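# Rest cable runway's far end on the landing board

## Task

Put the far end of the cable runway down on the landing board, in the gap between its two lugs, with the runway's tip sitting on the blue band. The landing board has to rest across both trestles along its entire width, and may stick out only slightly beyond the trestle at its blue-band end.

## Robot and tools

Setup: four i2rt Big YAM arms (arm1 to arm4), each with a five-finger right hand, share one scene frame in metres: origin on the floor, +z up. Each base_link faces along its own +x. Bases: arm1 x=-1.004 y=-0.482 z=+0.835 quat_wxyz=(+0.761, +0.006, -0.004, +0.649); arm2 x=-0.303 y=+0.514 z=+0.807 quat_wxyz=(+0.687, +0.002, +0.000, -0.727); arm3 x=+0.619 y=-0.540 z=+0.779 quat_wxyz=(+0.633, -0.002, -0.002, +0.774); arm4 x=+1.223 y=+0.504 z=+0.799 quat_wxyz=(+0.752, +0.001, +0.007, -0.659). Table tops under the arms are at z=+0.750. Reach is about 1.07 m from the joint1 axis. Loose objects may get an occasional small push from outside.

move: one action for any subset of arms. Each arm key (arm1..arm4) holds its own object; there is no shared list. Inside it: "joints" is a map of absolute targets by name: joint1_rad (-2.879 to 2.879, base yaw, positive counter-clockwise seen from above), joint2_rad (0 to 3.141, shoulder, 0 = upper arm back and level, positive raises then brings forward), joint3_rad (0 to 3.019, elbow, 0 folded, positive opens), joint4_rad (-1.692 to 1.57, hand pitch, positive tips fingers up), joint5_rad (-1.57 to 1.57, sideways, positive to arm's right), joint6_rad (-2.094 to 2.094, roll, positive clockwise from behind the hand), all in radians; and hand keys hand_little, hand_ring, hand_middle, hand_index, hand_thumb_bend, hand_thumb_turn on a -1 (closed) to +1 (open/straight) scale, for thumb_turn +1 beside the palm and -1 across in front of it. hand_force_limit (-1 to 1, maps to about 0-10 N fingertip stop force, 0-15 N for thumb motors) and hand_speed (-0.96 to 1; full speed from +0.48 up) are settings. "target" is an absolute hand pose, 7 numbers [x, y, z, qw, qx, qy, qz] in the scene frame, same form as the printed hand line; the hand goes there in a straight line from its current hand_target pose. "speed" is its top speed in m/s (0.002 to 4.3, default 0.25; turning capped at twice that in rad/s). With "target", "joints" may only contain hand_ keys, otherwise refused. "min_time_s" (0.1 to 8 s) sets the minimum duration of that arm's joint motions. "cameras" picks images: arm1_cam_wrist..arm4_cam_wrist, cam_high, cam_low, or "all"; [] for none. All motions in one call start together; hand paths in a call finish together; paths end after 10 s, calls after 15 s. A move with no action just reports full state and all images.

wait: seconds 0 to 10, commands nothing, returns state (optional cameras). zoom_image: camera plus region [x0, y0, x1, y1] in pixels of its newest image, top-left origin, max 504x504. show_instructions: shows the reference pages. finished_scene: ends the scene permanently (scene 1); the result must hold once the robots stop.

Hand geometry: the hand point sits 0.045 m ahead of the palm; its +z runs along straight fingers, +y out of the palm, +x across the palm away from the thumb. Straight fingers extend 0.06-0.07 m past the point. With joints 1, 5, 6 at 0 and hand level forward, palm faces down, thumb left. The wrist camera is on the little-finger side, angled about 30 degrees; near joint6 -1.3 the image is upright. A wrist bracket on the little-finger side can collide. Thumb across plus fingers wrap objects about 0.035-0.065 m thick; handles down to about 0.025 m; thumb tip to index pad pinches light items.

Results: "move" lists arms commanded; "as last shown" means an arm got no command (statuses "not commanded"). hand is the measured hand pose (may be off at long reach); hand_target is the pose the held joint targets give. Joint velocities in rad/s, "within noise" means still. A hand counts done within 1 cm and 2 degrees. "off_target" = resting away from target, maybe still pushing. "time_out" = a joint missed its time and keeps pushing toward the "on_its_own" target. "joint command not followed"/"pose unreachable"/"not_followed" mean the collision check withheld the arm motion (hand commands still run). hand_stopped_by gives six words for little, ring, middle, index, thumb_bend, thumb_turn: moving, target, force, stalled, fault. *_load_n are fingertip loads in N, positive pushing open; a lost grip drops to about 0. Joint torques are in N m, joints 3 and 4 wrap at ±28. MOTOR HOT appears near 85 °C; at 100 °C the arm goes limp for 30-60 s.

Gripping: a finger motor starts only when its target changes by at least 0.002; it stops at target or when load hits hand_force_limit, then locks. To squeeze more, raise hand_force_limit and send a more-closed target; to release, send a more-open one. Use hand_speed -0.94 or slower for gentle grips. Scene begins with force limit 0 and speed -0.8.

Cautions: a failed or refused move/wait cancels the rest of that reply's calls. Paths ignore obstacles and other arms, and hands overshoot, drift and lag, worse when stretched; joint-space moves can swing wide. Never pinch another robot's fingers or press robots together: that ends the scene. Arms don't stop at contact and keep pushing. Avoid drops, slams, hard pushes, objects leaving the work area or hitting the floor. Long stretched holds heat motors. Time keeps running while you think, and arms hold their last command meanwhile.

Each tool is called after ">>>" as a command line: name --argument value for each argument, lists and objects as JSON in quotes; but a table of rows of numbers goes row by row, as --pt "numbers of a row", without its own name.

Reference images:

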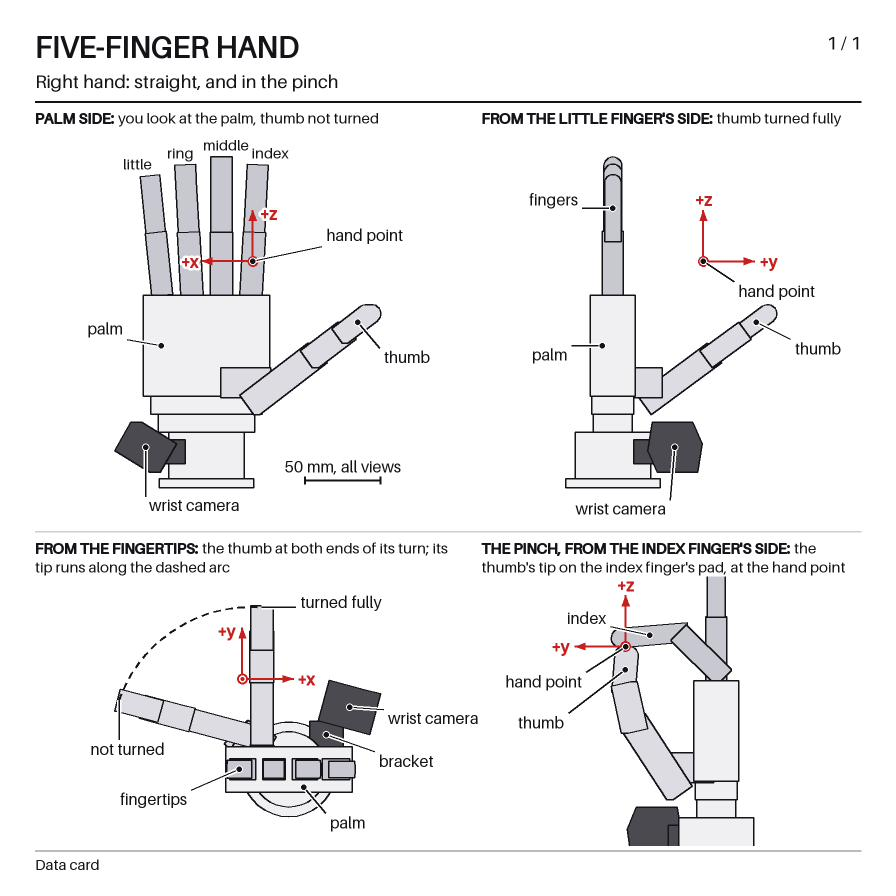

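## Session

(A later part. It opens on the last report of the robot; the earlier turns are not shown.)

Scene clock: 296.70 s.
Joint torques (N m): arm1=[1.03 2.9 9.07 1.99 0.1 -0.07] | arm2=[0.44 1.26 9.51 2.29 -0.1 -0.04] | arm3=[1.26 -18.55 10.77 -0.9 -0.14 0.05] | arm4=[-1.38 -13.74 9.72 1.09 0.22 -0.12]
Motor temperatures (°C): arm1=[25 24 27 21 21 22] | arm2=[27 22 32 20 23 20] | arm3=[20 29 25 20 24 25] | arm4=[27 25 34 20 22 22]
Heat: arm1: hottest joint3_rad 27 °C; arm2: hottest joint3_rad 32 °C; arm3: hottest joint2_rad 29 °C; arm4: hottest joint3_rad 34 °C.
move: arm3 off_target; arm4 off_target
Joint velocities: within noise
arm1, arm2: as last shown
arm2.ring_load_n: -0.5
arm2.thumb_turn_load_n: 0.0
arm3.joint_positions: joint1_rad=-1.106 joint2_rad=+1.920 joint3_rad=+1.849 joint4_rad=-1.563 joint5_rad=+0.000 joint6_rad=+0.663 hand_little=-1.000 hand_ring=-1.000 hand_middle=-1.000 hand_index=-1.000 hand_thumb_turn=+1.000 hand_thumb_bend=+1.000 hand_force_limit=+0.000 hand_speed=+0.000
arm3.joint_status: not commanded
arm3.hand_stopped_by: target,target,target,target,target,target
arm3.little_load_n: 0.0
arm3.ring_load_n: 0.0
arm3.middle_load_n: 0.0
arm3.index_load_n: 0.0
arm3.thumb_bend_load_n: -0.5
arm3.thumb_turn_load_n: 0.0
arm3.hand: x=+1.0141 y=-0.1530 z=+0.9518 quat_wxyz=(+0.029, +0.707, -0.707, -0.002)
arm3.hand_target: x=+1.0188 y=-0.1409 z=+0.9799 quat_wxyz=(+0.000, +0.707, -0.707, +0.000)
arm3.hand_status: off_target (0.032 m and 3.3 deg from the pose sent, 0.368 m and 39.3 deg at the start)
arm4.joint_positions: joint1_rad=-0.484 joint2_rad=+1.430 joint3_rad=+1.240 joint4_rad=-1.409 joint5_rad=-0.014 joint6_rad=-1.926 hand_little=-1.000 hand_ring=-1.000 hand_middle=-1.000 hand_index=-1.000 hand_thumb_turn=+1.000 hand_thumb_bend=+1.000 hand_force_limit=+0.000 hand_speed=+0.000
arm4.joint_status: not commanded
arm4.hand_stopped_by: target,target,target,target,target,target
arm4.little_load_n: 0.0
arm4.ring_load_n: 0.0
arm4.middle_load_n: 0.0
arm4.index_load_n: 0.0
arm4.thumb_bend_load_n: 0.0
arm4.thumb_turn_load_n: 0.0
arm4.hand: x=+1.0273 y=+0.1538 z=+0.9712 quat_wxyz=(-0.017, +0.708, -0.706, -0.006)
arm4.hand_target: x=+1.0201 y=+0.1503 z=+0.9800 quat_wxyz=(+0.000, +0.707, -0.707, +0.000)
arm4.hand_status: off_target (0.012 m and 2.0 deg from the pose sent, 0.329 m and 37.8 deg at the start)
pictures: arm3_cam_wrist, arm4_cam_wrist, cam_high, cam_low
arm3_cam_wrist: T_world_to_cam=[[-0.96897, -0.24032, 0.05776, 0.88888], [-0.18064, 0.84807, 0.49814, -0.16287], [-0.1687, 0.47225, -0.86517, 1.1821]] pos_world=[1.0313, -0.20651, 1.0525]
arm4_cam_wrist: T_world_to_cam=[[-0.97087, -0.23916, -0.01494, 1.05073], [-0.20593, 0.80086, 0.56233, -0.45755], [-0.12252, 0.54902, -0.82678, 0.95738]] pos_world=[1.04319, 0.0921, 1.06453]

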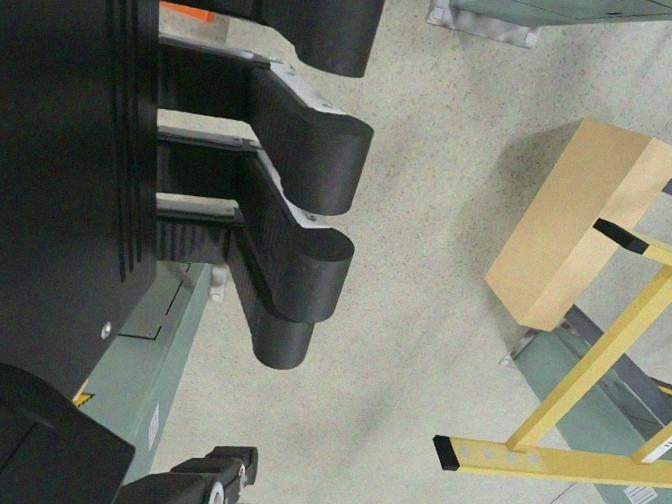

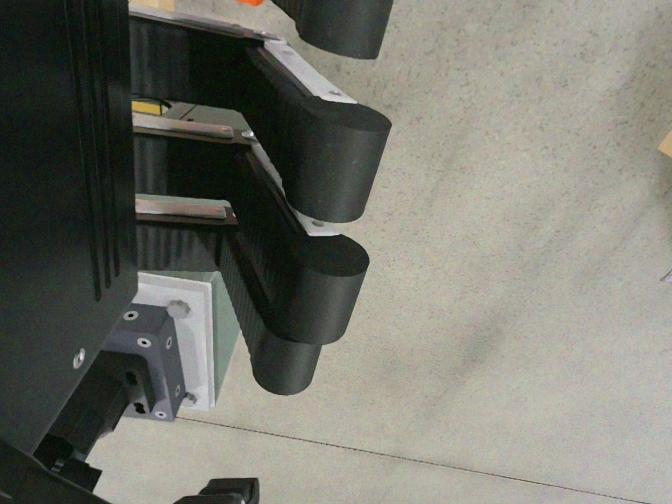

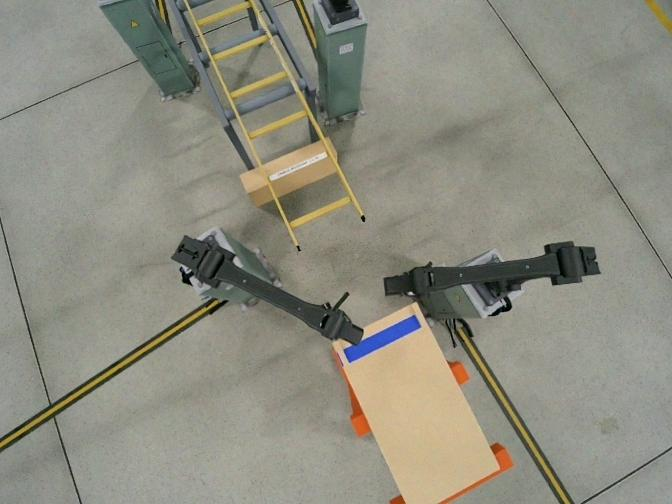

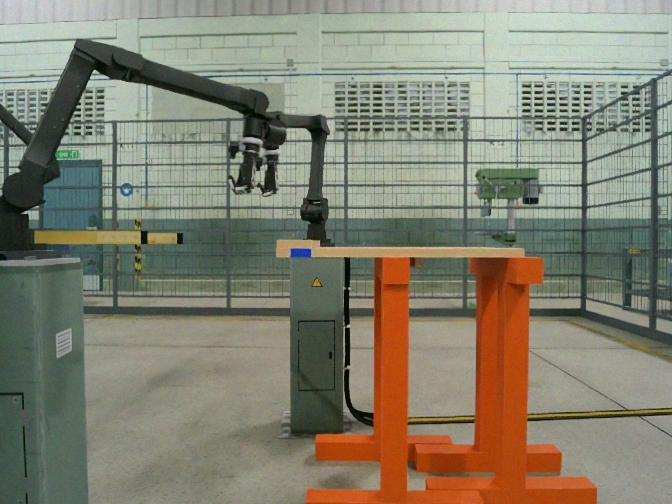

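>>> move --arm3 '{"target": [1.025, -0.13, 0.745, 0, 0.7071, -0.7071, 0], "speed": 0.2}' --arm4 '{"target": [1.02, 0.15, 0.725, 0, 0.7071, -0.7071, 0], "speed": 0.2}' --cameras '["cam_high", "cam_low"]'

>>> zoom_image --camera "cam_low" --region '[200, 180, 360, 300]'

>>> zoom_image --camera "cam_high" --region '[300, 230, 480, 380]'

Scene clock: 308.50 s.
Joint torques (N m): arm1=[0.38 3.02 8.81 2.02 0.16 -0.08] | arm2=[0.44 1.32 9.51 2.29 -0.11 -0.04] | arm3=[1.26 -18.96 5.75 0.17 -0.1 0.06] | arm4=[-0.09 -15.21 5.48 1.24 0.15 -0.03]
Motor temperatures (°C): arm1=[25 24 27 21 21 22] | arm2=[27 22 32 20 23 20] | arm3=[20 29 26 20 24 25] | arm4=[27 25 33 20 22 22]
Heat: arm1: hottest joint3_rad 27 °C; arm2: hottest joint3_rad 32 °C; arm3: hottest joint2_rad 29 °C; arm4: hottest joint3_rad 33 °C.
move: arm3 done; arm4 done
Joint velocities: within noise
arm1, arm2: as last shown
arm3.joint_positions: joint1_rad=-1.097 joint2_rad=+2.106 joint3_rad=+1.582 joint4_rad=-1.064 joint5_rad=+0.000 joint6_rad=+0.672 hand_little=-1.000 hand_ring=-1.000 hand_middle=-1.000 hand_index=-1.000 hand_thumb_turn=+1.000 hand_thumb_bend=+1.000 hand_force_limit=+0.000 hand_speed=+0.000
arm3.joint_status: not commanded
arm3.hand_stopped_by: target,target,target,target,target,target
arm3.little_load_n: 0.0
arm3.ring_load_n: 0.0
arm3.middle_load_n: 0.0
arm3.index_load_n: 0.0
arm3.thumb_bend_load_n: 0.0
arm3.thumb_turn_load_n: 0.0
arm3.hand: x=+1.0276 y=-0.1363 z=+0.7442 quat_wxyz=(+0.006, +0.707, -0.707, +0.000)
arm3.hand_target: x=+1.0249 y=-0.1300 z=+0.7451 quat_wxyz=(+0.000, +0.707, -0.707, +0.000)
arm3.hand_status: done (0.007 m and 0.7 deg from the pose sent, 0.208 m and 3.3 deg at the start)
arm4.joint_positions: joint1_rad=-0.484 joint2_rad=+1.770 joint3_rad=+0.903 joint4_rad=-0.709 joint5_rad=-0.014 joint6_rad=-1.926 hand_little=-1.000 hand_ring=-1.000 hand_middle=-1.000 hand_index=-1.000 hand_thumb_turn=+1.000 hand_thumb_bend=+1.000 hand_force_limit=+0.000 hand_speed=+0.000
arm4.joint_status: not commanded
arm4.hand_stopped_by: target,target,target,target,target,target
arm4.little_load_n: 0.0
arm4.ring_load_n: 0.0
arm4.middle_load_n: 0.0
arm4.index_load_n: 0.0
arm4.thumb_bend_load_n: 0.0
arm4.thumb_turn_load_n: 0.0
arm4.hand: x=+1.0232 y=+0.1511 z=+0.7251 quat_wxyz=(-0.006, +0.708, -0.706, -0.002)
arm4.hand_target: x=+1.0200 y=+0.1501 z=+0.7250 quat_wxyz=(+0.000, +0.707, -0.707, +0.000)
arm4.hand_status: done (0.003 m and 0.8 deg from the pose sent, 0.246 m and 2.0 deg at the start)

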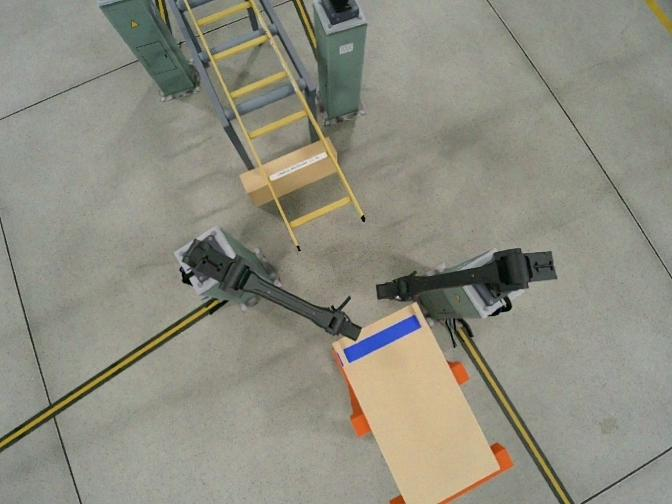

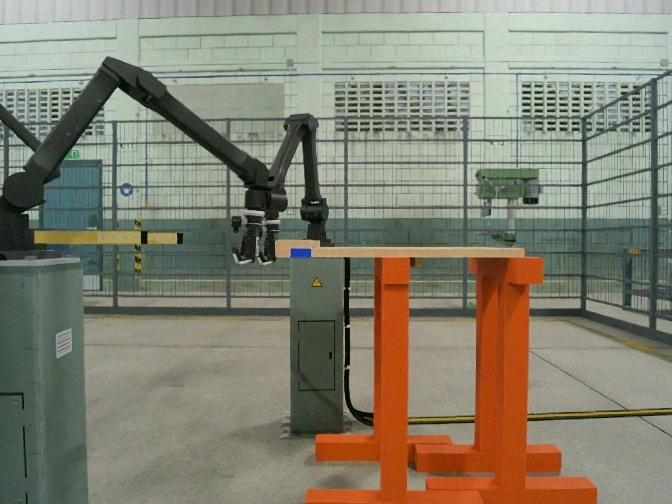

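Scaled by 3.150 from the camera's image (finer frame: 960x720).

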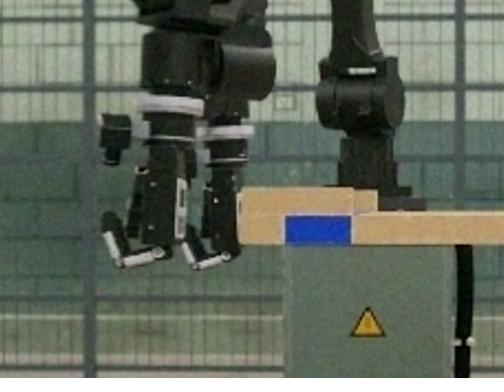

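Scaled by 2.800 from the camera's image (finer frame: 960x720).

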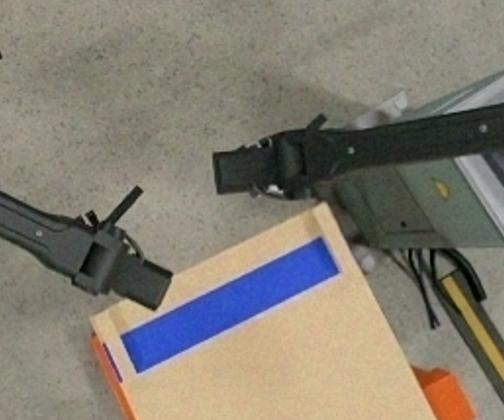

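>>> move --arm3 '{"target": [1.065, -0.14, 0.727, 0, 0.7071, -0.7071, 0], "speed": 0.1}' --arm4 '{"target": [1.065, 0.14, 0.724, 0, 0.7071, -0.7071, 0], "speed": 0.1}'

>>> move --arm3 '{"target": [1.12, -0.14, 0.727, 0, 0.7071, -0.7071, 0], "speed": 0.04}' --arm4 '{"target": [1.12, 0.14, 0.724, 0, 0.7071, -0.7071, 0], "speed": 0.04}' --cameras '["cam_high", "cam_low"]'

>>> zoom_image --camera "cam_low" --region '[260, 200, 560, 300]'

>>> zoom_image --camera "cam_high" --region '[300, 230, 560, 504]'

Scene clock: 318.47 s.
Joint torques (N m): arm1=[1.26 2.67 8.91 1.84 0.19 -0.07] | arm2=[0.5 1.26 9.5 2.29 -0.11 -0.05] | arm3=[0.32 -18.9 9.2 -0.27 -0.07 -0.14] | arm4=[0.62 -15.33 5.14 1.4 0.15 0.05]
Motor temperatures (°C): arm1=[25 24 27 21 20 22] | arm2=[27 22 32 20 23 20] | arm3=[20 29 26 20 24 25] | arm4=[27 26 32 20 22 22]
Heat: arm1: hottest joint3_rad 27 °C; arm2: hottest joint3_rad 32 °C; arm3: hottest joint2_rad 29 °C; arm4: hottest joint3_rad 32 °C.
move: arm3 off_target; arm4 done
Joint velocities: within noise
arm1.joint_positions: joint1_rad=+0.896 joint2_rad=+0.584 joint3_rad=+1.422 joint4_rad=-1.296 joint5_rad=+0.295 joint6_rad=-1.421 hand_little=+1.000 hand_ring=+1.000 hand_middle=+1.000 hand_index=+1.000 hand_thumb_turn=+1.000 hand_thumb_bend=+1.000 hand_force_limit=+0.000 hand_speed=-0.800
arm1.joint_status: not commanded
arm1.hand_stopped_by: target,target,target,target,target,target
arm1.little_load_n: 0.0
arm1.ring_load_n: 0.0
arm1.middle_load_n: 0.0
arm1.index_load_n: 0.0
arm1.thumb_bend_load_n: 0.0
arm1.thumb_turn_load_n: 0.0
arm1.hand: x=-1.0570 y=-0.2676 z=+1.3742 quat_wxyz=(-0.454, +0.462, +0.702, +0.297)
arm1.hand_target: x=-1.0565 y=-0.2691 z=+1.3857 quat_wxyz=(-0.466, +0.459, +0.695, +0.299)
arm1.hand_status: not commanded
arm2.joint_positions: joint1_rad=-0.895 joint2_rad=+0.617 joint3_rad=+1.419 joint4_rad=-1.524 joint5_rad=-0.098 joint6_rad=-0.983 hand_little=+1.000 hand_ring=+1.000 hand_middle=+1.000 hand_index=+1.000 hand_thumb_turn=+1.000 hand_thumb_bend=+1.000 hand_force_limit=+0.000 hand_speed=-0.800
arm2.joint_status: not commanded
arm2.hand_stopped_by: target,target,target,target,target,target
arm2.little_load_n: 0.0
arm2.ring_load_n: 0.0
arm2.middle_load_n: 0.0
arm2.index_load_n: -0.5
arm2.thumb_bend_load_n: 0.0
arm2.thumb_turn_load_n: 0.0
arm2.hand: x=-0.4608 y=+0.4185 z=+1.2624 quat_wxyz=(+0.312, +0.035, -0.911, +0.269)
arm2.hand_target: x=-0.4609 y=+0.4192 z=+1.2704 quat_wxyz=(+0.320, +0.033, -0.906, +0.273)
arm2.hand_status: not commanded
arm3.joint_positions: joint1_rad=-1.137 joint2_rad=+2.180 joint3_rad=+1.618 joint4_rad=-1.064 joint5_rad=+0.000 joint6_rad=+0.641 hand_little=-1.000 hand_ring=-1.000 hand_middle=-1.000 hand_index=-1.000 hand_thumb_turn=+1.000 hand_thumb_bend=+1.000 hand_force_limit=+0.000 hand_speed=+0.000
arm3.joint_status: not commanded
arm3.hand_stopped_by: target,target,target,target,target,target
arm3.little_load_n: 0.0
arm3.ring_load_n: 0.5
arm3.middle_load_n: 0.0
arm3.index_load_n: 0.0
arm3.thumb_bend_load_n: 0.0
arm3.thumb_turn_load_n: 0.0
arm3.hand: x=+1.0454 y=-0.1526 z=+0.7146 quat_wxyz=(+0.025, +0.704, -0.710, -0.003)
arm3.hand_target: x=+1.0642 y=-0.1406 z=+0.7275 quat_wxyz=(+0.000, +0.707, -0.707, +0.000)
arm3.hand_status: off_target (0.026 m and 2.9 deg from the pose sent, 0.041 m and 0.7 deg at the start)
arm4.joint_positions: joint1_rad=-0.381 joint2_rad=+1.770 joint3_rad=+0.895 joint4_rad=-0.702 joint5_rad=-0.013 joint6_rad=-1.827 hand_little=-1.000 hand_ring=-1.000 hand_middle=-1.000 hand_index=-1.000 hand_thumb_turn=+1.000 hand_thumb_bend=+1.000 hand_force_limit=+0.000 hand_speed=+0.000
arm4.joint_status: not commanded
arm4.hand_stopped_by: target,target,target,target,target,target
arm4.little_load_n: 0.0
arm4.ring_load_n: 0.0
arm4.middle_load_n: 0.0
arm4.index_load_n: 0.0
arm4.thumb_bend_load_n: 0.0
arm4.thumb_turn_load_n: -0.5
arm4.hand: x=+1.0639 y=+0.1413 z=+0.7227 quat_wxyz=(-0.007, +0.709, -0.705, -0.003)
arm4.hand_target: x=+1.0649 y=+0.1401 z=+0.7240 quat_wxyz=(+0.000, +0.707, -0.707, +0.000)
arm4.hand_status: done (0.002 m and 0.9 deg from the pose sent, 0.043 m and 0.7 deg at the start)
pictures: none

Scene clock: 320.40 s.
Joint torques (N m): arm1=[1.14 2.9 8.94 1.88 0.14 -0.08] | arm2=[0.44 1.32 9.51 2.29 -0.11 -0.04] | arm3=[-0.79 -19.43 10.19 -0.57 0 -0.22] | arm4=[4.19 -15.03 4.82 1.31 -0.79 0.27]
Motor temperatures (°C): arm1=[25 24 27 21 20 22] | arm2=[27 22 32 20 23 20] | arm3=[20 29 26 20 24 25] | arm4=[27 26 31 20 22 22]
Heat: arm1: hottest joint3_rad 27 °C; arm2: hottest joint3_rad 32 °C; arm3: hottest joint2_rad 29 °C; arm4: hottest joint3_rad 31 °C.
move: arm3 off_target; arm4 off_target
Joint velocities: within noise
arm1, arm2: as last shown
arm2.index_load_n: 0.0
arm2.thumb_bend_load_n: -0.5
arm3.joint_positions: joint1_rad=-1.172 joint2_rad=+2.278 joint3_rad=+1.816 joint4_rad=-1.148 joint5_rad=-0.002 joint6_rad=+0.599 hand_little=-1.000 hand_ring=-1.000 hand_middle=-1.000 hand_index=-1.000 hand_thumb_turn=+1.000 hand_thumb_bend=+1.000 hand_force_limit=+0.000 hand_speed=+0.000
arm3.joint_status: not commanded
arm3.hand_stopped_by: target,target,target,target,target,target
arm3.little_load_n: 0.0
arm3.ring_load_n: 0.0
arm3.middle_load_n: 0.0
arm3.index_load_n: 0.0
arm3.thumb_bend_load_n: 0.0
arm3.thumb_turn_load_n: -0.5
arm3.hand: x=+1.0969 y=-0.1432 z=+0.7195 quat_wxyz=(+0.017, +0.706, -0.708, -0.003)
arm3.hand_target: x=+1.1193 y=-0.1407 z=+0.7275 quat_wxyz=(-0.001, +0.707, -0.707, +0.000)
arm3.hand_status: off_target (0.024 m and 1.9 deg from the pose sent, 0.077 m and 2.8 deg at the start)
arm4.joint_positions: joint1_rad=-0.298 joint2_rad=+1.755 joint3_rad=+0.860 joint4_rad=-0.689 joint5_rad=+0.011 joint6_rad=-1.709 hand_little=-1.000 hand_ring=-1.000 hand_middle=-1.000 hand_index=-1.000 hand_thumb_turn=+1.000 hand_thumb_bend=+1.000 hand_force_limit=+0.000 hand_speed=+0.000
arm4.joint_status: not commanded
arm4.hand_stopped_by: target,target,target,target,target,target
arm4.little_load_n: 0.0
arm4.ring_load_n: 0.0
arm4.middle_load_n: 0.0
arm4.index_load_n: 0.0
arm4.thumb_bend_load_n: 0.0
arm4.thumb_turn_load_n: 0.0
arm4.hand: x=+1.0954 y=+0.1500 z=+0.7220 quat_wxyz=(-0.003, +0.697, -0.717, -0.015)
arm4.hand_target: x=+1.1193 y=+0.1410 z=+0.7238 quat_wxyz=(-0.001, +0.707, -0.707, +0.000)
arm4.hand_status: off_target (0.027 m and 2.4 deg from the pose sent, 0.056 m and 0.9 deg at the start)

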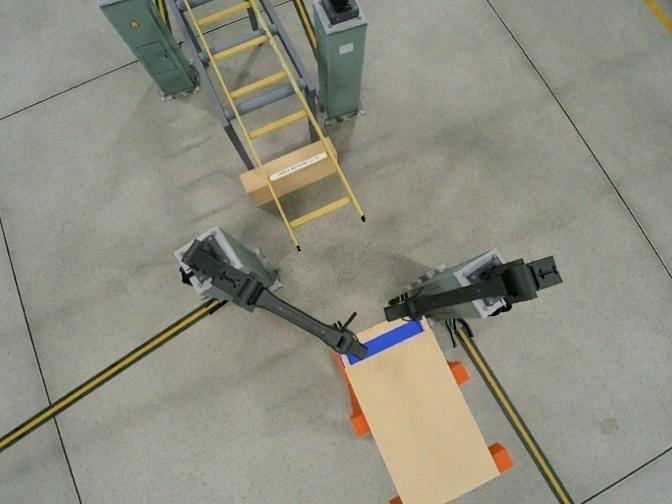

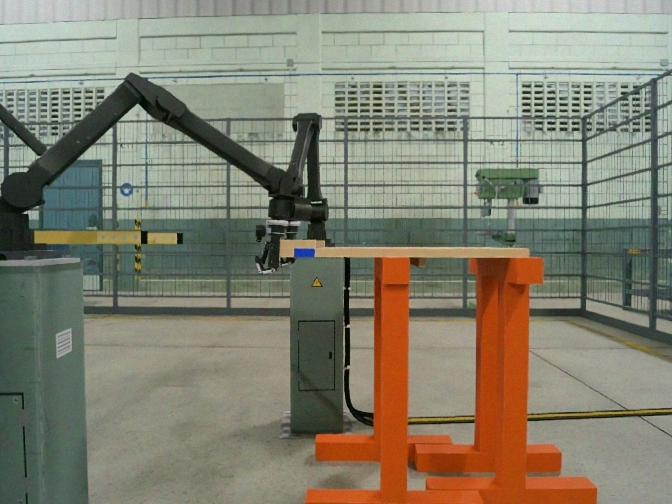

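Scaled by 1.680 from the camera's image (finer frame: 960x720).

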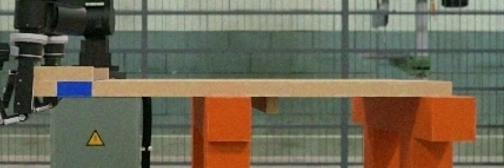

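Scaled by 1.839 from the camera's image (finer frame: 960x720).

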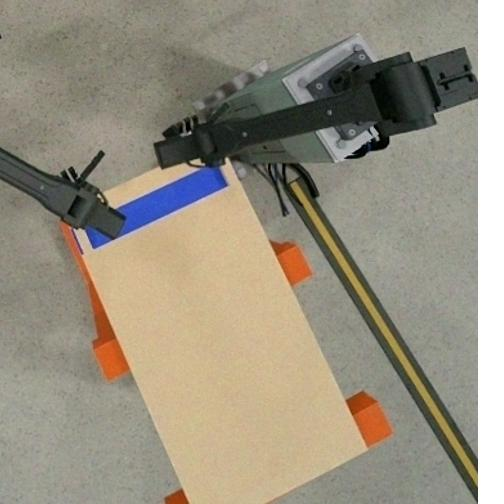

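>>> move --arm3 '{"target": [1.23, -0.14, 0.73, 0, 0.7071, -0.7071, 0], "speed": 0.05}' --arm4 '{"target": [1.23, 0.14, 0.724, 0, 0.7071, -0.7071, 0], "speed": 0.05}' --cameras '["cam_high", "cam_low"]'

>>> zoom_image --camera "cam_low" --region '[260, 200, 560, 300]'

>>> zoom_image --camera "cam_high" --region '[300, 230, 560, 504]'

Scene clock: 330.27 s.
Joint torques (N m): arm1=[0.85 2.67 8.79 2.03 0.15 -0.05] | arm2=[0.44 1.32 9.51 2.29 -0.11 -0.04] | arm3=[-0.67 -22.71 11.7 -0.02 0.04 -0.34] | arm4=[3.14 -14.8 6.65 1.28 -0.55 -0.02]
Motor temperatures (°C): arm1=[25 24 27 21 20 22] | arm2=[27 22 32 20 23 20] | arm3=[20 30 27 20 24 25] | arm4=[27 26 31 20 22 22]
Heat: arm1: hottest joint3_rad 27 °C; arm2: hottest joint3_rad 32 °C; arm3: hottest joint2_rad 30 °C; arm4: hottest joint3_rad 31 °C.
move: arm3 off_target; arm4 off_target
Joint velocities: arm1=[within noise] | arm2=[within noise] | arm3=[-0.015 -0.015 0.012 0.002 0.154 -0.022] | arm4=[within noise]
arm1, arm2: as last shown
arm2.little_load_n: -0.5
arm2.thumb_bend_load_n: 0.0
arm3.joint_positions: joint1_rad=-1.251 joint2_rad=+2.609 joint3_rad=+2.453 joint4_rad=-1.474 joint5_rad=-0.002 joint6_rad=+0.536 hand_little=-1.000 hand_ring=-1.000 hand_middle=-1.000 hand_index=-1.000 hand_thumb_turn=+1.000 hand_thumb_bend=+1.000 hand_force_limit=+0.000 hand_speed=+0.000
arm3.joint_status: not commanded
arm3.hand_stopped_by: target,target,target,target,target,target
arm3.little_load_n: 0.0
arm3.ring_load_n: 0.0
arm3.middle_load_n: 0.0
arm3.index_load_n: 0.0
arm3.thumb_bend_load_n: 0.0
arm3.thumb_turn_load_n: 0.0
arm3.hand: x=+1.2054 y=-0.1401 z=+0.7216 quat_wxyz=(+0.027, +0.701, -0.713, -0.007)
arm3.hand_target: x=+1.2288 y=-0.1409 z=+0.7306 quat_wxyz=(-0.002, +0.707, -0.708, +0.001)
arm3.hand_status: off_target (0.026 m and 3.3 deg from the pose sent, 0.134 m and 2.0 deg at the start)
arm4.joint_positions: joint1_rad=+0.000 joint2_rad=+1.748 joint3_rad=+0.853 joint4_rad=-0.689 joint5_rad=+0.008 joint6_rad=-1.403 hand_little=-1.000 hand_ring=-1.000 hand_middle=-1.000 hand_index=-1.000 hand_thumb_turn=+1.000 hand_thumb_bend=+1.000 hand_force_limit=+0.000 hand_speed=+0.000
arm4.joint_status: not commanded
arm4.hand_stopped_by: target,target,target,target,target,target
arm4.little_load_n: 0.0
arm4.ring_load_n: 0.0
arm4.middle_load_n: 0.0
arm4.index_load_n: 0.0
arm4.thumb_bend_load_n: 0.0
arm4.thumb_turn_load_n: 0.0
arm4.hand: x=+1.2125 y=+0.1504 z=+0.7216 quat_wxyz=(-0.001, +0.694, -0.720, -0.015)
arm4.hand_target: x=+1.2298 y=+0.1406 z=+0.7241 quat_wxyz=(+0.000, +0.707, -0.707, +0.000)
arm4.hand_status: off_target (0.021 m and 2.7 deg from the pose sent, 0.135 m and 2.4 deg at the start)

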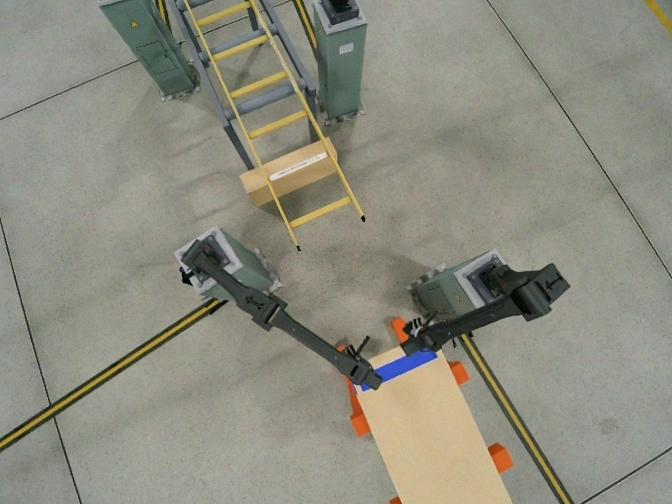

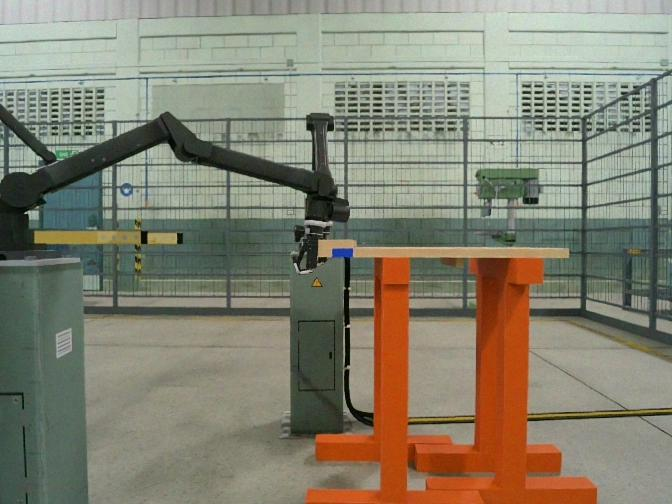

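Scaled by 1.680 from the camera's image (finer frame: 960x720).

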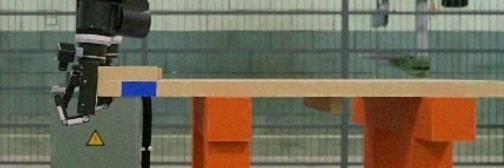

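Scaled by 1.839 from the camera's image (finer frame: 960x720).

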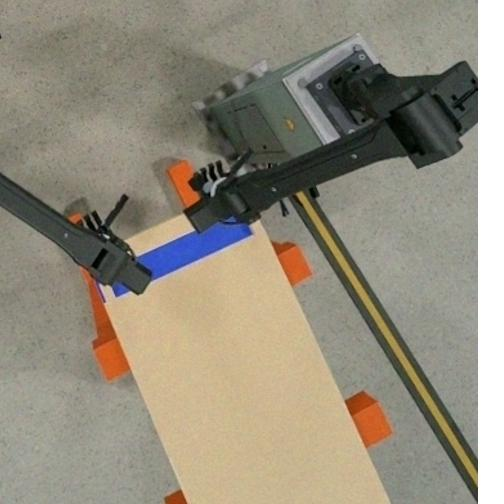

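>>> zoom_image --camera "cam_low" --region '[400, 240, 560, 290]'

Scaled by 3.150 from the camera's image (finer frame: 960x720).

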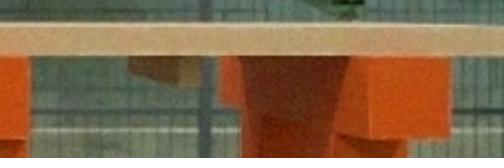

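>>> move --arm3 '{"target": [1.312, -0.14, 0.733, 0, 0.7071, -0.7071, 0], "speed": 0.05}' --arm4 '{"target": [1.31, 0.14, 0.726, 0, 0.7071, -0.7071, 0], "speed": 0.05}' --cameras '["cam_high", "cam_low"]'

>>> zoom_image --camera "cam_low" --region '[300, 220, 460, 290]'

>>> zoom_image --camera "cam_low" --region '[440, 230, 620, 300]'

>>> zoom_image --camera "cam_high" --region '[300, 230, 560, 504]'

Scene clock: 351.63 s.
Joint torques (N m): arm1=[0.97 2.96 8.79 1.87 0.12 -0.05] | arm2=[0.44 1.26 9.51 2.29 -0.1 -0.04] | arm3=[-1.79 -24.59 11.62 0.94 0.11 -0.21] | arm4=[3.72 -12.69 9.88 0.35 -0.66 -0.06]
Motor temperatures (°C): arm1=[24 24 27 21 20 22] | arm2=[27 22 32 20 23 20] | arm3=[20 32 29 20 23 25] | arm4=[27 25 30 20 22 22]
Heat: arm1: hottest joint3_rad 27 °C; arm2: hottest joint3_rad 32 °C; arm3: hottest joint2_rad 32 °C; arm4: hottest joint3_rad 30 °C.
move: arm3 off_target; arm4 off_target
Joint velocities: within noise
arm1, arm2: as last shown
arm2.little_load_n: 0.0
arm3.joint_positions: joint1_rad=-1.288 joint2_rad=+2.816 joint3_rad=+2.866 joint4_rad=-1.513 joint5_rad=-0.008 joint6_rad=+0.513 hand_little=-1.000 hand_ring=-1.000 hand_middle=-1.000 hand_index=-1.000 hand_thumb_turn=+1.000 hand_thumb_bend=+1.000 hand_force_limit=+0.000 hand_speed=+0.000
arm3.joint_status: not commanded
arm3.hand_stopped_by: target,target,target,target,target,target
arm3.little_load_n: 0.0
arm3.ring_load_n: 0.0
arm3.middle_load_n: 0.0
arm3.index_load_n: 0.0
arm3.thumb_bend_load_n: -0.5
arm3.thumb_turn_load_n: 0.0
arm3.hand: x=+1.2797 y=-0.1303 z=+0.7189 quat_wxyz=(-0.055, +0.695, -0.717, +0.013)
arm3.hand_target: x=+1.3090 y=-0.1421 z=+0.7340 quat_wxyz=(-0.091, +0.689, -0.719, +0.027)
arm3.hand_status: off_target (0.037 m and 6.7 deg from the pose sent, 0.107 m and 3.3 deg at the start; a joint's target at an end of its range on 42 of 65 steps)
arm4.joint_positions: joint1_rad=+0.178 joint2_rad=+1.761 joint3_rad=+0.878 joint4_rad=-0.705 joint5_rad=+0.012 joint6_rad=-1.216 hand_little=-1.000 hand_ring=-1.000 hand_middle=-1.000 hand_index=-1.000 hand_thumb_turn=+1.000 hand_thumb_bend=+1.000 hand_force_limit=+0.000 hand_speed=+0.000
arm4.joint_status: not commanded
arm4.hand_stopped_by: target,target,target,target,target,target
arm4.little_load_n: 0.0
arm4.ring_load_n: 0.0
arm4.middle_load_n: 0.0
arm4.index_load_n: 0.0
arm4.thumb_bend_load_n: -0.5
arm4.thumb_turn_load_n: 0.0
arm4.hand: x=+1.2823 y=+0.1587 z=+0.7226 quat_wxyz=(+0.001, +0.691, -0.723, -0.017)
arm4.hand_target: x=+1.3096 y=+0.1412 z=+0.7267 quat_wxyz=(+0.000, +0.707, -0.707, +0.000)
arm4.hand_status: off_target (0.034 m and 3.3 deg from the pose sent, 0.098 m and 2.7 deg at the start)

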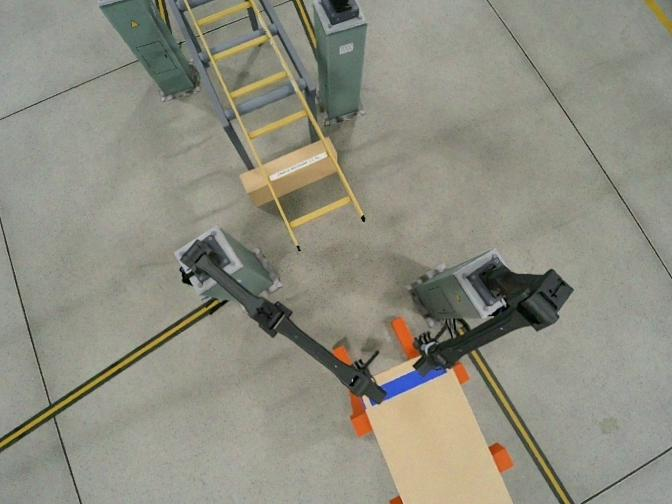

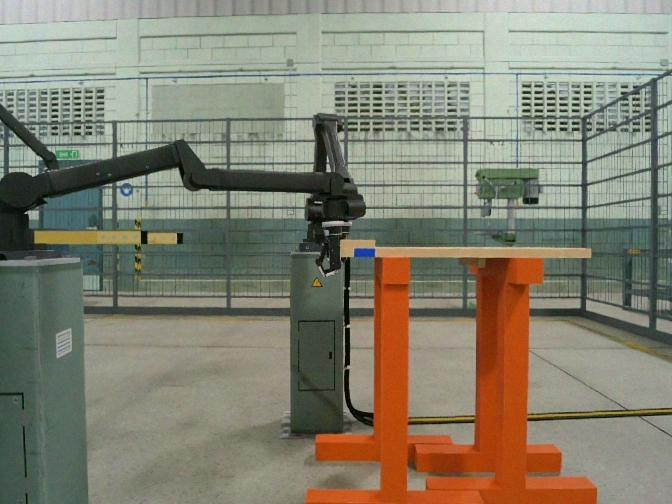

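Scaled by 3.150 from the camera's image (finer frame: 960x720).

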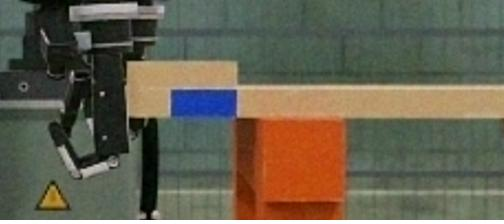

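Scaled by 2.800 from the camera's image (finer frame: 960x720).

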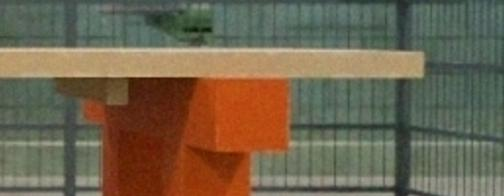

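Scaled by 1.839 from the camera's image (finer frame: 960x720).

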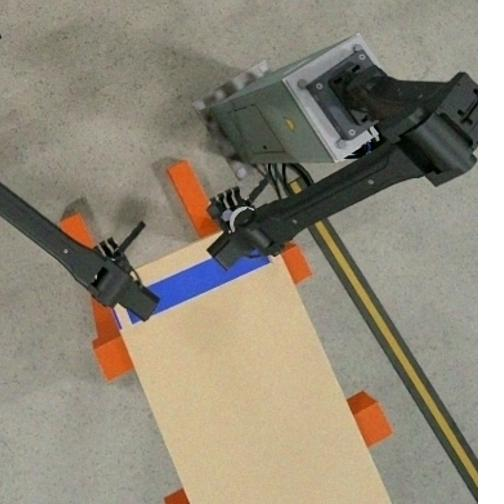

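>>> move --arm3 '{"target": [1.342, -0.14, 0.73, 0, 0.7071, -0.7071, 0], "speed": 0.05}' --arm4 '{"target": [1.342, 0.14, 0.726, 0, 0.7071, -0.7071, 0], "speed": 0.05}' --cameras '["cam_high", "cam_low"]'

>>> zoom_image --camera "cam_low" --region '[320, 220, 460, 290]'

>>> zoom_image --camera "cam_low" --region '[440, 230, 620, 300]'

>>> zoom_image --camera "cam_high" --region '[300, 230, 560, 504]'

Scene clock: 371.70 s.
Joint torques (N m): arm1=[0.32 2.96 8.84 2 0.1 -0.08] | arm2=[0.44 1.38 9.5 2.29 -0.1 -0.04] | arm3=[-1.85 -24.59 11.78 1.1 0.14 -0.16] | arm4=[4.6 -13.45 10.45 0.49 -0.64 0.03]
Motor temperatures (°C): arm1=[24 24 27 21 20 22] | arm2=[27 22 32 20 23 20] | arm3=[20 33 31 20 23 25] | arm4=[27 25 31 20 22 22]
Heat: arm1: hottest joint3_rad 27 °C; arm2: hottest joint3_rad 32 °C; arm3: hottest joint2_rad 33 °C; arm4: hottest joint3_rad 31 °C.
move: arm3 off_target; arm4 off_target
Joint velocities: within noise
arm1, arm2: as last shown
arm3.joint_positions: joint1_rad=-1.303 joint2_rad=+2.821 joint3_rad=+2.866 joint4_rad=-1.413 joint5_rad=-0.008 joint6_rad=+0.511 hand_little=-1.000 hand_ring=-1.000 hand_middle=-1.000 hand_index=-1.000 hand_thumb_turn=+1.000 hand_thumb_bend=+1.000 hand_force_limit=+0.000 hand_speed=+0.000
arm3.joint_status: not commanded
arm3.hand_stopped_by: target,target,target,target,target,target
arm3.little_load_n: 0.0
arm3.ring_load_n: 0.0
arm3.middle_load_n: 0.0
arm3.index_load_n: 0.0
arm3.thumb_bend_load_n: 0.0
arm3.thumb_turn_load_n: 0.0
arm3.hand: x=+1.3088 y=-0.1283 z=+0.7160 quat_wxyz=(-0.100, +0.688, -0.718, +0.027)
arm3.hand_target: x=+1.3386 y=-0.1420 z=+0.7309 quat_wxyz=(-0.135, +0.678, -0.721, +0.043)
arm3.hand_status: off_target (0.038 m and 12.2 deg from the pose sent, 0.064 m and 6.7 deg at the start; a joint's target at an end of its range on 70 of 74 steps)
arm4.joint_positions: joint1_rad=+0.243 joint2_rad=+1.779 joint3_rad=+0.909 joint4_rad=-0.724 joint5_rad=+0.013 joint6_rad=-1.144 hand_little=-1.000 hand_ring=-1.000 hand_middle=-1.000 hand_index=-1.000 hand_thumb_turn=+1.000 hand_thumb_bend=+1.000 hand_force_limit=+0.000 hand_speed=+0.000
arm4.joint_status: not commanded
arm4.hand_stopped_by: target,target,target,target,target,target
arm4.little_load_n: 0.0
arm4.ring_load_n: 0.0
arm4.middle_load_n: 0.0
arm4.index_load_n: 0.5
arm4.thumb_bend_load_n: 0.0
arm4.thumb_turn_load_n: 0.0
arm4.hand: x=+1.3098 y=+0.1597 z=+0.7234 quat_wxyz=(+0.001, +0.688, -0.725, -0.021)
arm4.hand_target: x=+1.3417 y=+0.1416 z=+0.7270 quat_wxyz=(+0.000, +0.707, -0.707, +0.001)
arm4.hand_status: off_target (0.038 m and 3.8 deg from the pose sent, 0.063 m and 3.3 deg at the start)

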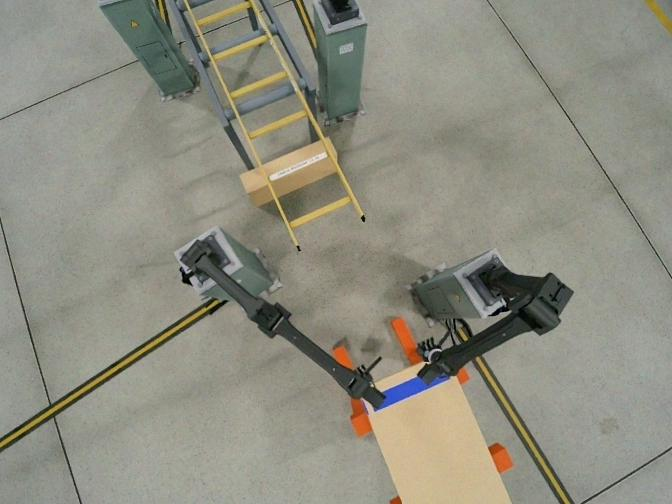

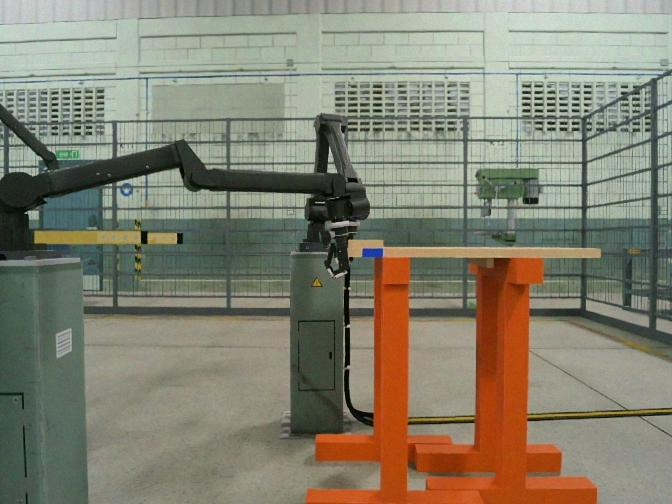

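Scaled by 3.600 from the camera's image (finer frame: 960x720).

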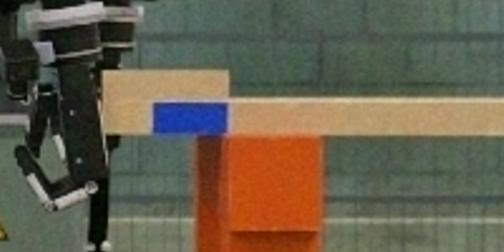

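Scaled by 2.800 from the camera's image (finer frame: 960x720).

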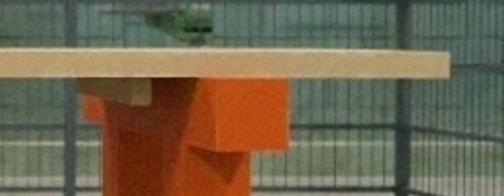

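Scaled by 1.839 from the camera's image (finer frame: 960x720).

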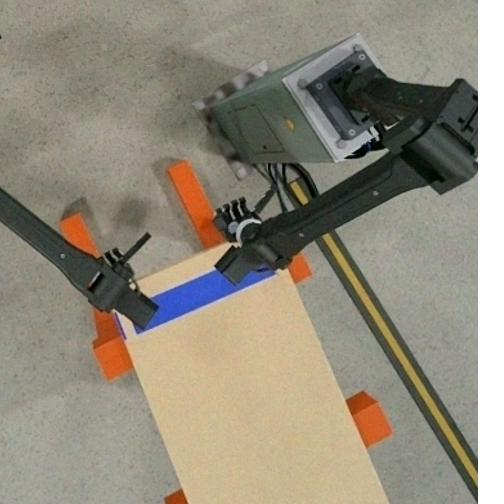

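>>> move --arm3 '{"target": [1.36, -0.14, 0.73, 0, 0.7071, -0.7071, 0], "speed": 0.05}' --arm4 '{"target": [1.357, 0.14, 0.726, 0, 0.7071, -0.7071, 0], "speed": 0.05}' --cameras '["cam_low"]'

>>> zoom_image --camera "cam_low" --region '[320, 220, 460, 290]'

>>> zoom_image --camera "cam_low" --region '[440, 230, 620, 300]'

Scene clock: 384.40 s.
Joint torques (N m): arm1=[0.73 3.96 8.84 2 0.12 -0.06] | arm2=[0.5 1.26 9.51 2.29 -0.11 -0.04] | arm3=[-1.85 -24.76 11.86 1.39 0.2 -0.13] | arm4=[5.48 -13.33 10.71 0.69 -0.64 -0.07]
Motor temperatures (°C): arm1=[24 24 27 21 20 22] | arm2=[27 22 32 20 23 20] | arm3=[20 34 32 20 23 25] | arm4=[27 26 31 20 23 22]
Heat: arm1: hottest joint3_rad 27 °C; arm2: hottest joint3_rad 32 °C; arm3: hottest joint2_rad 34 °C; arm4: hottest joint3_rad 31 °C.
move: arm3 off_target; arm4 off_target
Joint velocities: within noise
arm1, arm2: as last shown
arm1.thumb_turn_load_n: 0.5
arm3.joint_positions: joint1_rad=-1.312 joint2_rad=+2.825 joint3_rad=+2.866 joint4_rad=-1.358 joint5_rad=-0.008 joint6_rad=+0.511 hand_little=-1.000 hand_ring=-1.000 hand_middle=-1.000 hand_index=-1.000 hand_thumb_turn=+1.000 hand_thumb_bend=+1.000 hand_force_limit=+0.000 hand_speed=+0.000
arm3.joint_status: not commanded
arm3.hand_stopped_by: target,target,target,target,target,target
arm3.little_load_n: 0.0
arm3.ring_load_n: 0.0
arm3.middle_load_n: 0.0
arm3.index_load_n: 0.0
arm3.thumb_bend_load_n: 0.0
arm3.thumb_turn_load_n: 0.0
arm3.hand: x=+1.3253 y=-0.1287 z=+0.7144 quat_wxyz=(-0.124, +0.682, -0.719, +0.035)
arm3.hand_target: x=+1.3563 y=-0.1422 z=+0.7311 quat_wxyz=(-0.161, +0.671, -0.722, +0.053)
arm3.hand_status: off_target (0.040 m and 15.2 deg from the pose sent, 0.054 m and 12.2 deg at the start; a joint's target at an end of its range on 97 of 102 steps)
arm4.joint_positions: joint1_rad=+0.276 joint2_rad=+1.790 joint3_rad=+0.926 joint4_rad=-0.734 joint5_rad=+0.014 joint6_rad=-1.108 hand_little=-1.000 hand_ring=-1.000 hand_middle=-1.000 hand_index=-1.000 hand_thumb_turn=+1.000 hand_thumb_bend=+1.000 hand_force_limit=+0.000 hand_speed=+0.000
arm4.joint_status: not commanded
arm4.hand_stopped_by: target,target,target,target,target,target
arm4.little_load_n: 0.0
arm4.ring_load_n: 0.0
arm4.middle_load_n: 0.0
arm4.index_load_n: 0.5
arm4.thumb_bend_load_n: 0.0
arm4.thumb_turn_load_n: 0.0
arm4.hand: x=+1.3241 y=+0.1599 z=+0.7237 quat_wxyz=(+0.001, +0.687, -0.727, -0.022)
arm4.hand_target: x=+1.3565 y=+0.1416 z=+0.7271 quat_wxyz=(+0.000, +0.707, -0.707, +0.000)
arm4.hand_status: off_target (0.039 m and 4.1 deg from the pose sent, 0.051 m and 3.9 deg at the start)

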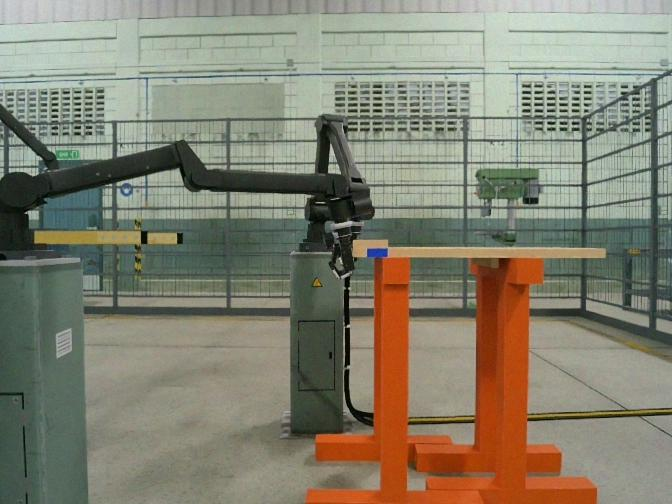

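Scaled by 3.600 from the camera's image (finer frame: 960x720).

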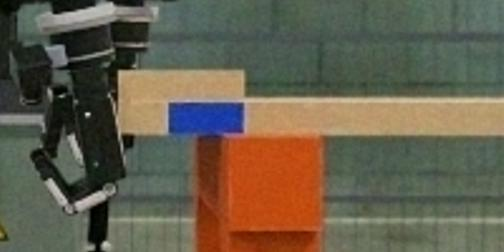

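Scaled by 2.800 from the camera's image (finer frame: 960x720).

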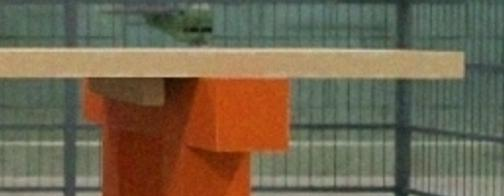

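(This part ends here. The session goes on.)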